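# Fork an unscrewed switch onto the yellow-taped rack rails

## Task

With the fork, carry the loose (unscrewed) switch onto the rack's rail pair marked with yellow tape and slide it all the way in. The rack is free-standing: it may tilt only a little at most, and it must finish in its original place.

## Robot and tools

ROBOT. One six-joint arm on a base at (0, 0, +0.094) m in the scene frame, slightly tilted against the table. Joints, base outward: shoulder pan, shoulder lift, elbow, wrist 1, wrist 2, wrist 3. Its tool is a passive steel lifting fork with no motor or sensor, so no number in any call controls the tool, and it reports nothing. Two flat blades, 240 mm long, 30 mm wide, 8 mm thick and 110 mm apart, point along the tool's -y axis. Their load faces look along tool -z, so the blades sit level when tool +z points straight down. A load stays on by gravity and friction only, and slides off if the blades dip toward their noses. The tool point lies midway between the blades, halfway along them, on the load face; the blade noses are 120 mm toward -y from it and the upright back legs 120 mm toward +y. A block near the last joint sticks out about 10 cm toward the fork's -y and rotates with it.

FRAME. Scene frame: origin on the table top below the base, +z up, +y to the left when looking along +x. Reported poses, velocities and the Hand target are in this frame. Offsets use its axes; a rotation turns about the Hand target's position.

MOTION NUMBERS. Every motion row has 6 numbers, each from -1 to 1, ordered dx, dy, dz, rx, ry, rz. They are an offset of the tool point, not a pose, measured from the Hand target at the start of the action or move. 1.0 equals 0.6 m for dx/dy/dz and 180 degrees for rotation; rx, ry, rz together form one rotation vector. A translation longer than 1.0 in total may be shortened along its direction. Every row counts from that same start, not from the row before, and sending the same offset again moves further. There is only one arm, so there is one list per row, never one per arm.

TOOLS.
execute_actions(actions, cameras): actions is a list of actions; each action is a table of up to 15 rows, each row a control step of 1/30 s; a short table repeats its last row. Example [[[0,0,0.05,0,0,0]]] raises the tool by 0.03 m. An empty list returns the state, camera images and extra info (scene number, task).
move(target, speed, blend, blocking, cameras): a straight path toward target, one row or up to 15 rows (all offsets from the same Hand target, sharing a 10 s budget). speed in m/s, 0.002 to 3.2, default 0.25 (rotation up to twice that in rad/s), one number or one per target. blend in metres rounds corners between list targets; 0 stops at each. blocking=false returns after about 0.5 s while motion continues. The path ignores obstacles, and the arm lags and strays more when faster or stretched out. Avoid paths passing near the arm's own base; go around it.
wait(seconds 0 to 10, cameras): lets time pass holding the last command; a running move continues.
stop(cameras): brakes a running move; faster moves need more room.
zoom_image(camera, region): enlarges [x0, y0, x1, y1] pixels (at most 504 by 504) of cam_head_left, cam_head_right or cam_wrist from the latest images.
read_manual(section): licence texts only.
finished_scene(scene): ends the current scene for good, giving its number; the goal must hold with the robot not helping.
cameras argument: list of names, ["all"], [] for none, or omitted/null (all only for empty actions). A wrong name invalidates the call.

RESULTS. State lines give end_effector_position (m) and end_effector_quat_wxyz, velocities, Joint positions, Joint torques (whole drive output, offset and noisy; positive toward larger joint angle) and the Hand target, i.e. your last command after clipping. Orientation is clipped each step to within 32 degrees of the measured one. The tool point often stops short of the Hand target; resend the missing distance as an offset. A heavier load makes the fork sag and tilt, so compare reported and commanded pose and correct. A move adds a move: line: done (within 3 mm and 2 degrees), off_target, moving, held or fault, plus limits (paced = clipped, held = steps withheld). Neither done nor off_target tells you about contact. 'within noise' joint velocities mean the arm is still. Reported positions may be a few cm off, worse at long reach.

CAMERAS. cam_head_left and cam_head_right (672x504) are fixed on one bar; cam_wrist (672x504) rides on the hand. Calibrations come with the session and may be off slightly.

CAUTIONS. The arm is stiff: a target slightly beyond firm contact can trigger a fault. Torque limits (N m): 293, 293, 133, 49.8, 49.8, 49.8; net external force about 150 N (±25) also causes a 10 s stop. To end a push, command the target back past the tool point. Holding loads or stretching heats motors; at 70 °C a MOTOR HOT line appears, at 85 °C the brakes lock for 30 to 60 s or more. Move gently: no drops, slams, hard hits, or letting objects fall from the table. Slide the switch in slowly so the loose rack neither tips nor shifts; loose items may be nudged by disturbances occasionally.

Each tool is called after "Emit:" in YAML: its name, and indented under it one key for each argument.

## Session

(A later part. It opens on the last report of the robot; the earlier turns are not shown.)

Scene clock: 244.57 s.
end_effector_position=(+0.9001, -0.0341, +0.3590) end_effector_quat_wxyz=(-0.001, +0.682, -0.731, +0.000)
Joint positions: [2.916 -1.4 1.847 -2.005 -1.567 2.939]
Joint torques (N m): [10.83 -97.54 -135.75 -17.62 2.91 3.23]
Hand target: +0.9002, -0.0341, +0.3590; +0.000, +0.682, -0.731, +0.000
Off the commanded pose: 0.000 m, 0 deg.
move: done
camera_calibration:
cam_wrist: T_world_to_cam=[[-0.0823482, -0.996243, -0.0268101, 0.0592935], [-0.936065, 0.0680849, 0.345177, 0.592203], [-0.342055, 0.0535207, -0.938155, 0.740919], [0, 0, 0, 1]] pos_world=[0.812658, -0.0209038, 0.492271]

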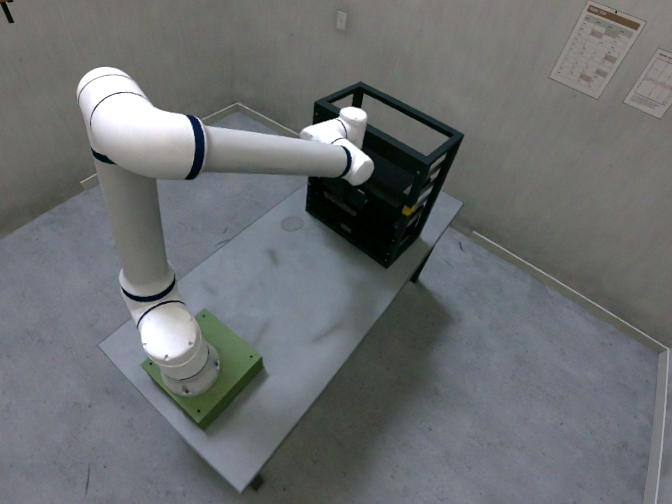

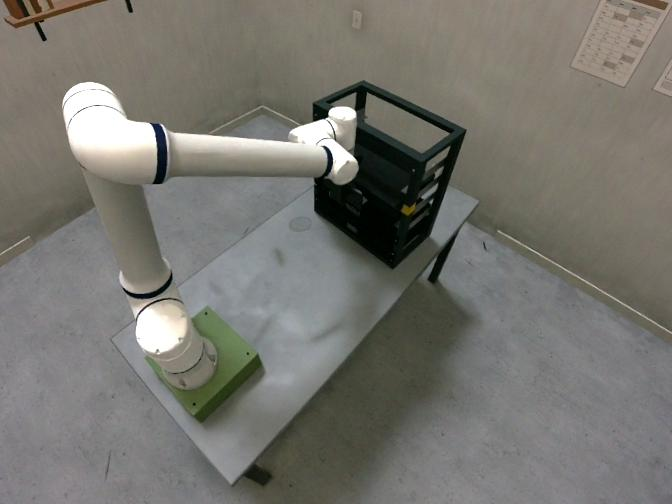

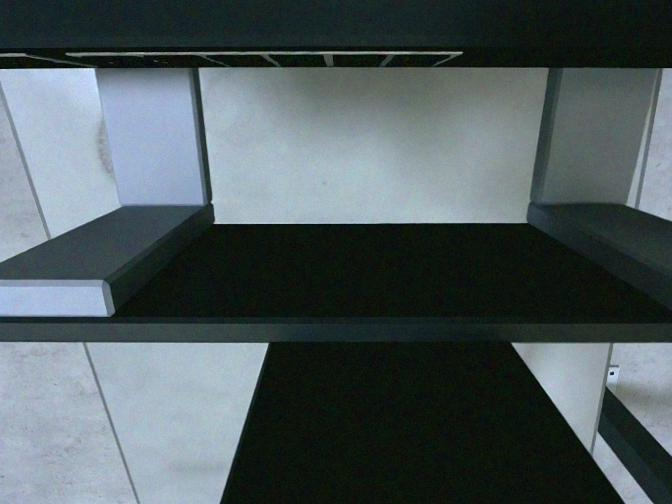

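Emit:
move:
  target: [0,0,-0.025,0,0,0]
  speed: 0.04

Emit:
move:
  target: [0,0,-0.012,0,0,0]
  speed: 0.04

Scene clock: 247.33 s.
end_effector_position=(+0.9003, -0.0341, +0.3443) end_effector_quat_wxyz=(-0.001, +0.682, -0.731, +0.000)
Joint positions: [2.916 -1.389 1.862 -2.031 -1.567 2.939]
Joint torques (N m): [9.31 -63.99 -69.23 -10.3 -2.04 2.37]
Hand target: +0.9002, -0.0341, +0.3440; +0.000, +0.682, -0.731, +0.000
Off the commanded pose: 0.000 m, 0 deg.
move: done

Scene clock: 248.10 s.
end_effector_position=(+0.9002, -0.0341, +0.3370) end_effector_quat_wxyz=(+0.000, +0.682, -0.731, +0.000)
Joint positions: [2.916 -1.383 1.87 -2.044 -1.567 2.939]
Joint torques (N m): [10.06 -63.91 -68.32 -10.2 -2.27 2.69]
Hand target: +0.9002, -0.0341, +0.3368; +0.000, +0.682, -0.731, +0.000
Off the commanded pose: 0.000 m, 0 deg.
move: done

Emit:
move:
  target:
    - [0,0,-0.013,0,0,0]
    - [-0.4167,0.0262,-0.013,0,0,0]
    - [-0.4167,0.0262,0.061,0,0,0]
    - [-0.3,0.0189,0.061,0,0,0]
  speed: 0.15
  blend: [0.003,0.01,0.01,0]
  cameras: ["all"]

Emit:
zoom_image:
  camera: "cam_head_right"
  region: [290, 110, 440, 260]

Emit:
zoom_image:
  camera: "cam_head_left"
  region: [290, 110, 440, 260]

Scene clock: 256.43 s.
end_effector_position=(+0.7201, -0.0227, +0.3734) end_effector_quat_wxyz=(-0.001, +0.682, -0.731, +0.000)
Joint positions: [2.848 -1.716 2.135 -1.977 -1.568 2.871]
Joint torques (N m): [8.71 -31.16 -113.38 -16.83 0.79 3.37]
Hand target: +0.7202, -0.0228, +0.3734; +0.000, +0.682, -0.731, +0.000
Off the commanded pose: 0.000 m, 0 deg.
move: done
camera_calibration:
cam_wrist: T_world_to_cam=[[-0.0823482, -0.996243, -0.0268101, 0.0561144], [-0.936065, 0.0680849, 0.345177, 0.417972], [-0.342055, 0.0535207, -0.938155, 0.692254], [0, 0, 0, 1]] pos_world=[0.632658, -0.0096038, 0.506671]

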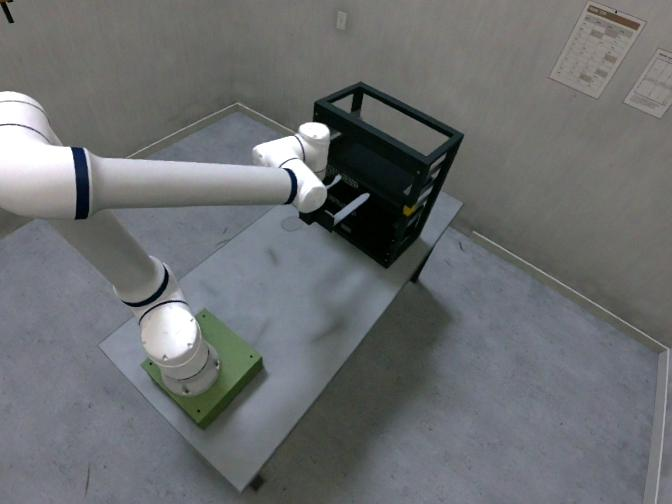

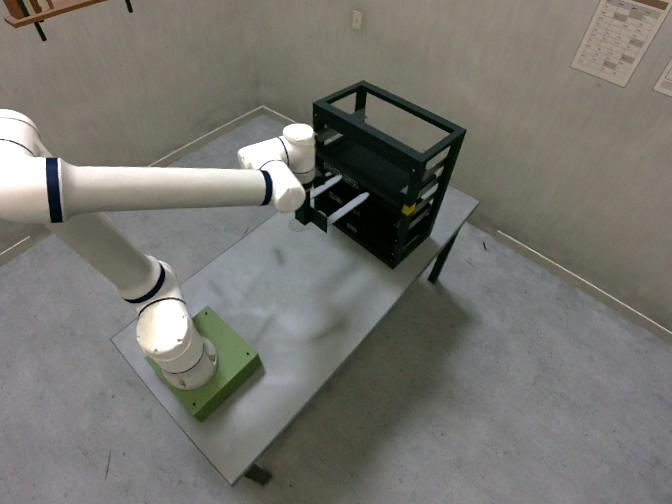

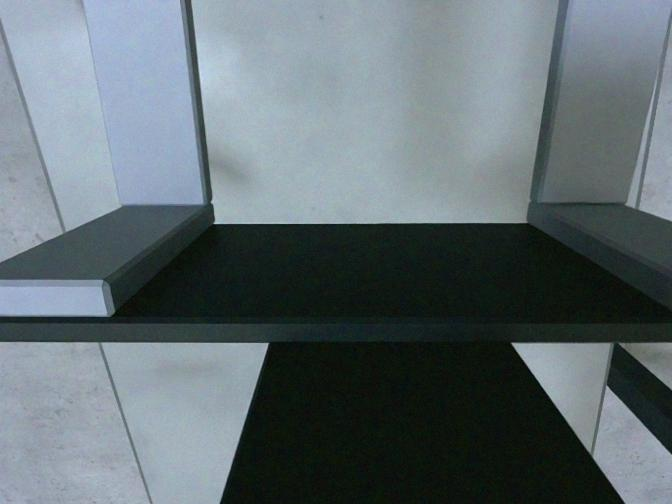

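Scaled by 3.360.

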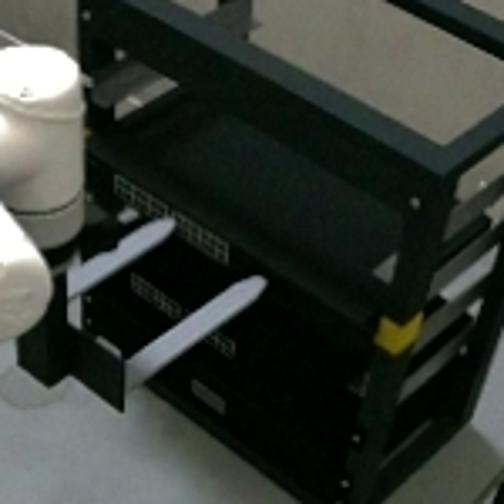

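Scaled by 3.360.

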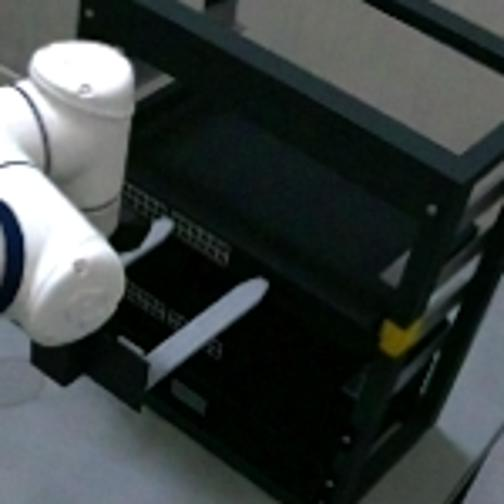

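Emit:
move:
  target: [0.045,-0.0028,0,0,0,0]
  speed: 0.04
  cameras: ["all"]

Emit:
zoom_image:
  camera: "cam_head_right"
  region: [290, 110, 440, 260]

Emit:
zoom_image:
  camera: "cam_head_left"
  region: [290, 110, 440, 260]

Scene clock: 260.33 s.
end_effector_position=(+0.7470, -0.0245, +0.3735) end_effector_quat_wxyz=(+0.000, +0.682, -0.731, +0.000)
Joint positions: [2.861 -1.666 2.093 -1.985 -1.568 2.884]
Joint torques (N m): [13.22 -33.02 -110.19 -16.58 4.34 1.98]
Hand target: +0.7472, -0.0245, +0.3734; +0.000, +0.682, -0.731, +0.000
Off the commanded pose: 0.000 m, 0 deg.
move: done
camera_calibration:
cam_wrist: T_world_to_cam=[[-0.0823482, -0.996243, -0.0268101, 0.0567438], [-0.936065, 0.0680849, 0.345177, 0.443354], [-0.342055, 0.0535207, -0.938155, 0.701575], [0, 0, 0, 1]] pos_world=[0.659658, -0.0112038, 0.506671]

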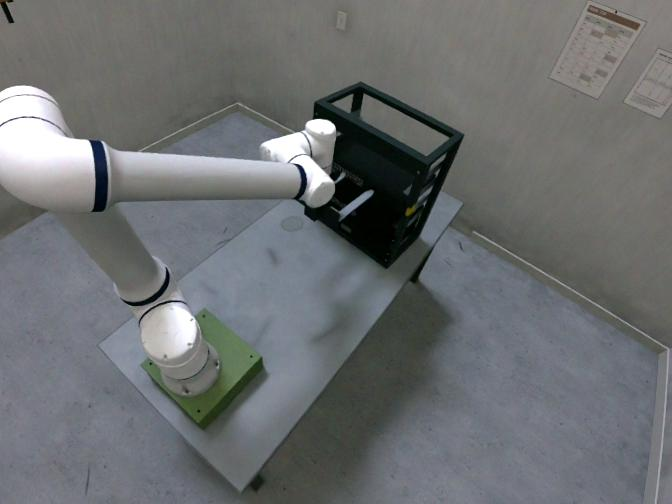

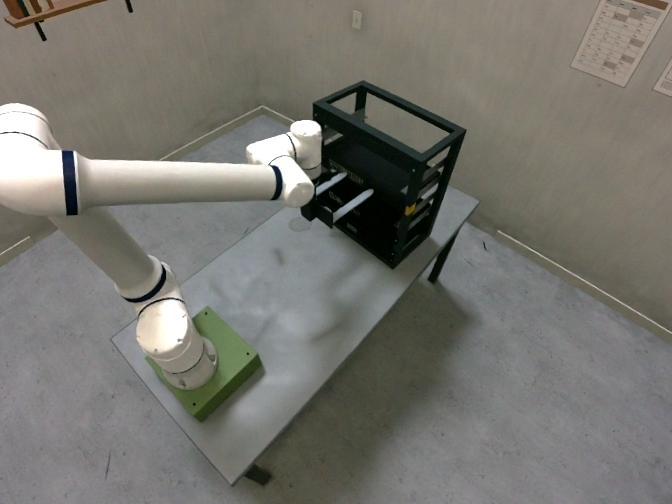

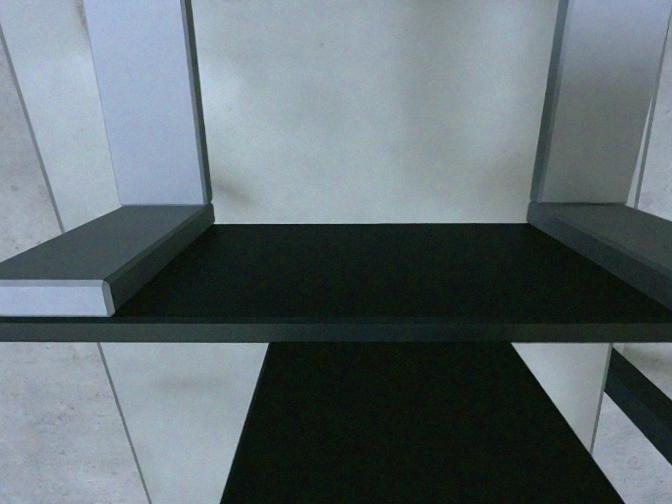

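Scaled by 3.360.

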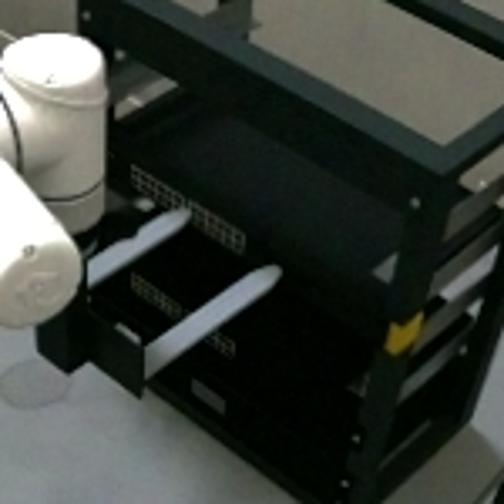

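Scaled by 3.360.

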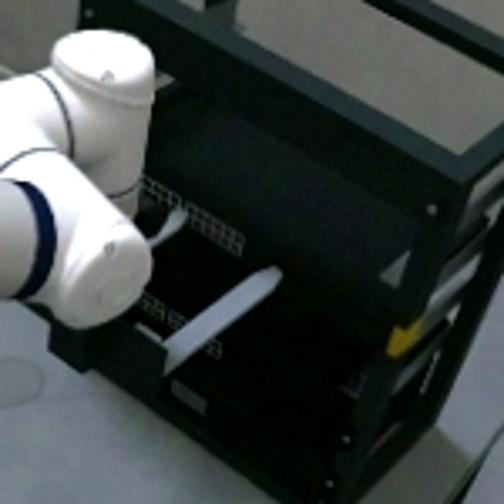

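Emit:
move:
  target: [0.008,-0.0005,0,0,0,0]
  speed: 0.02

Emit:
move:
  target: [0.005,-0.0003,0,0,0,0]
  speed: 0.02
  cameras: ["all"]

Emit:
zoom_image:
  camera: "cam_head_right"
  region: [370, 160, 430, 220]

Emit:
zoom_image:
  camera: "cam_head_left"
  region: [290, 110, 440, 260]

Scene clock: 264.33 s.
end_effector_position=(+0.7517, -0.0247, +0.3733) end_effector_quat_wxyz=(+0.000, +0.682, -0.731, +0.000)
Joint positions: [2.863 -1.658 2.086 -1.986 -1.568 2.886]
Joint torques (N m): [11.31 -15.83 -129.13 -23.58 4.56 -2.35]
Hand target: +0.7520, -0.0248, +0.3734; +0.000, +0.682, -0.731, +0.000
Off the commanded pose: 0.000 m, 0 deg.
move: done

Scene clock: 274.60 s.
end_effector_position=(+0.7509, -0.0246, +0.3717) end_effector_quat_wxyz=(+0.001, +0.682, -0.731, -0.001)
Joint positions: [2.863 -1.657 2.086 -1.982 -1.569 2.887]
Joint torques (N m): [-6.77 -49.6 -82.53 -8.54 -0.01 0.76]
Hand target: +0.7509, -0.0246, +0.3717; +0.001, +0.682, -0.731, -0.001 (not the last commanded pose)
Off the commanded pose: 0.005 m, 0 deg.
FORCE FAULT: contact force on the arm reached its limit, and the arm stopped for 10 seconds. The contact can be on any part of the arm, not only on its tool. That time counts as 20 of the actions that you can send in this scene. The arm's remaining commands of this call were not run. The arm's target is now where it stood when the stop ended, not its last command. The arm accepts commands again.
move: fault
camera_calibration:
cam_wrist: T_world_to_cam=[[-0.0832194, -0.996166, -0.0269951, 0.057552], [-0.934335, 0.0685765, 0.349737, 0.444587], [-0.346545, 0.0543273, -0.936459, 0.704035], [0, 0, 0, 1]] pos_world=[0.664162, -0.0114053, 0.505365]

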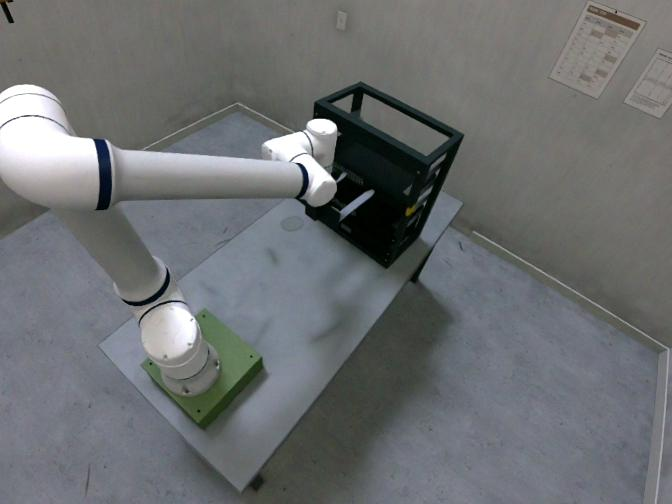

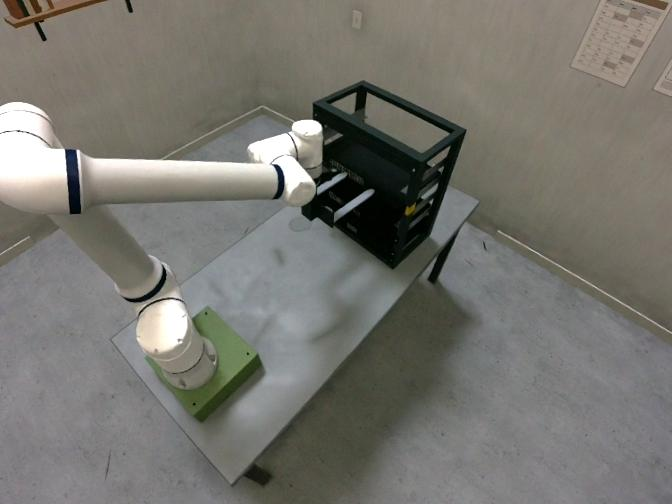

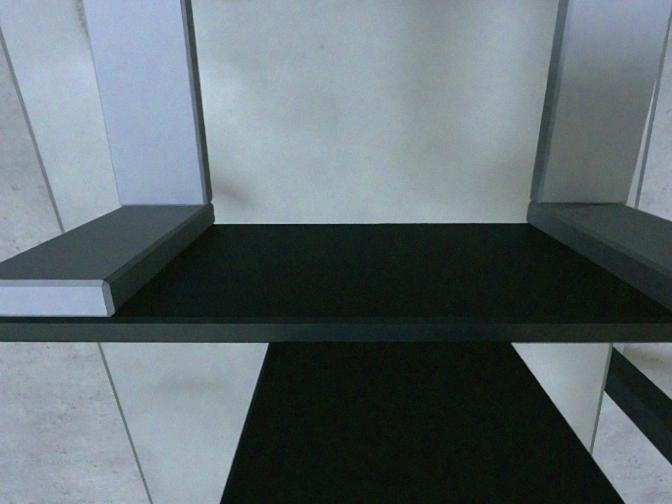

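Scaled by 8.400.

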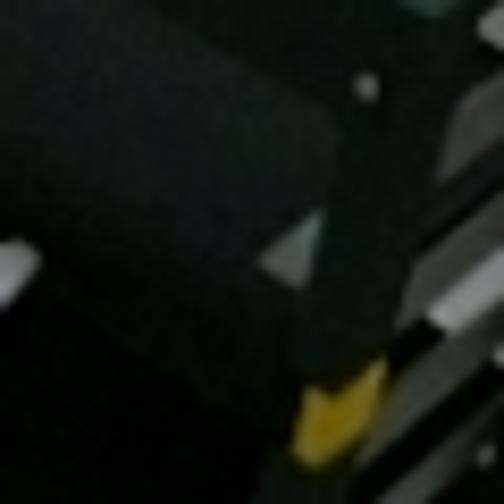

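Scaled by 3.360.

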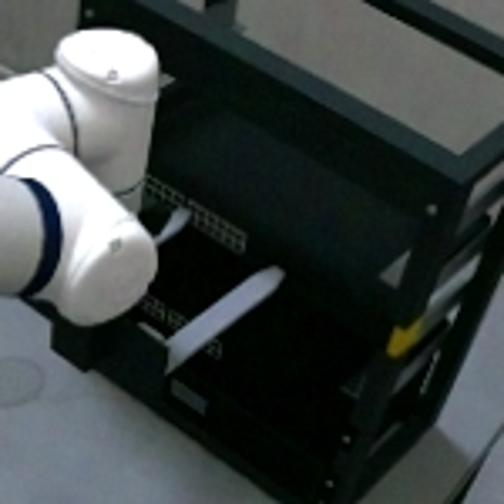

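Emit:
move:
  target: [-0.25,0.0157,0.0,0,0,0]
  speed: 0.2
  cameras: ["all"]

Emit:
zoom_image:
  camera: "cam_head_right"
  region: [290, 110, 440, 260]

Emit:
zoom_image:
  camera: "cam_head_left"
  region: [290, 110, 440, 280]

Scene clock: 278.83 s.
end_effector_position=(+0.6010, -0.0152, +0.3717) end_effector_quat_wxyz=(+0.001, +0.682, -0.731, -0.001)
Joint positions: [2.773 -1.954 2.299 -1.898 -1.571 2.797]
Joint torques (N m): [-20.32 -33.05 -72.66 -5.12 2.4 -2.11]
Hand target: +0.6009, -0.0152, +0.3717; +0.001, +0.682, -0.731, -0.001
Off the commanded pose: 0.000 m, 0 deg.
move: done
camera_calibration:
cam_wrist: T_world_to_cam=[[-0.0833129, -0.996159, -0.0269612, 0.0544723], [-0.934327, 0.0686759, 0.349738, 0.303881], [-0.346543, 0.0543283, -0.936459, 0.651577], [0, 0, 0, 1]] pos_world=[0.514262, -0.00200531, 0.505365]

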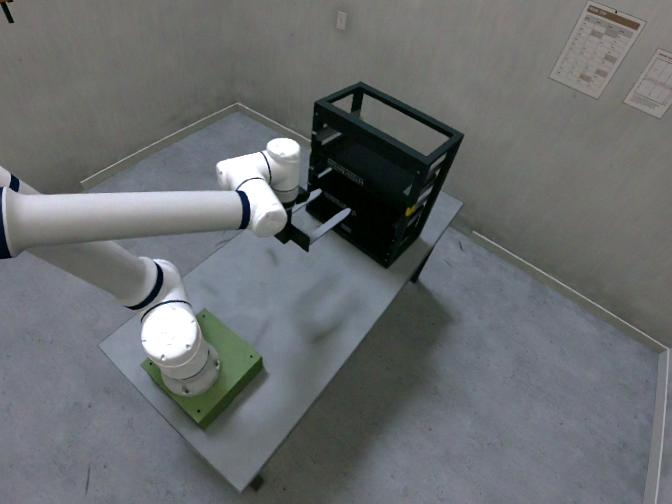

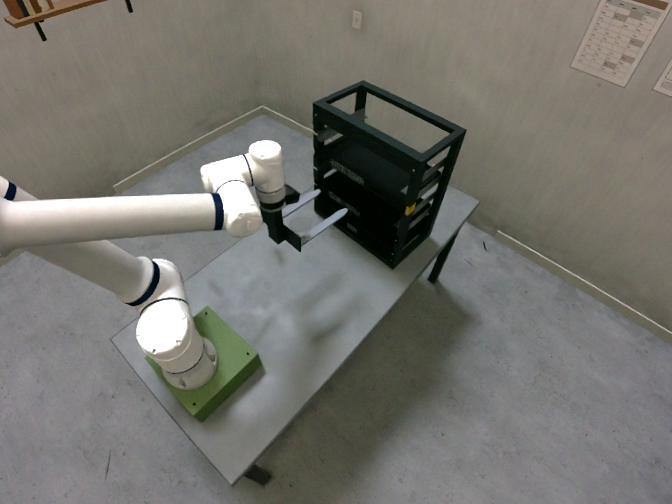

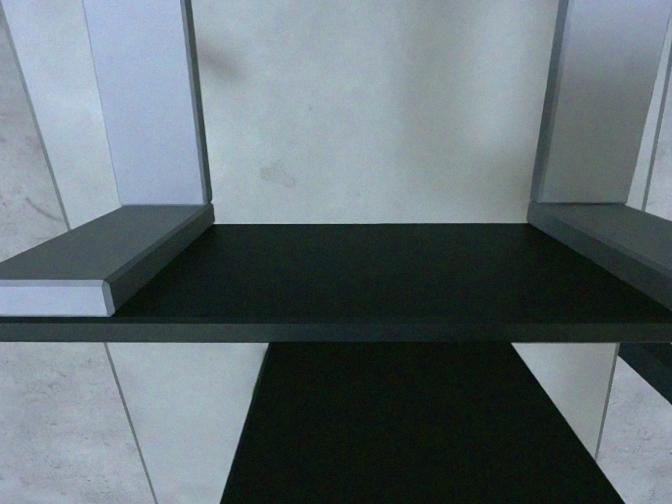

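Scaled by 3.360.

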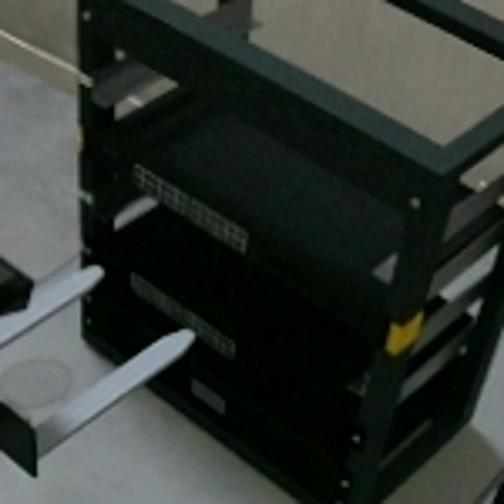

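Scaled by 2.965.

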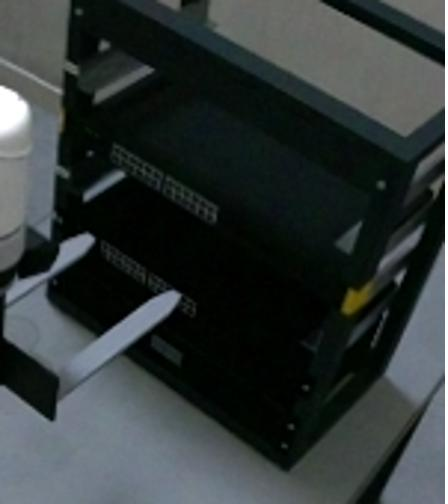

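Emit:
finished_scene:
  scene: 1

The scene is finished: the task was done.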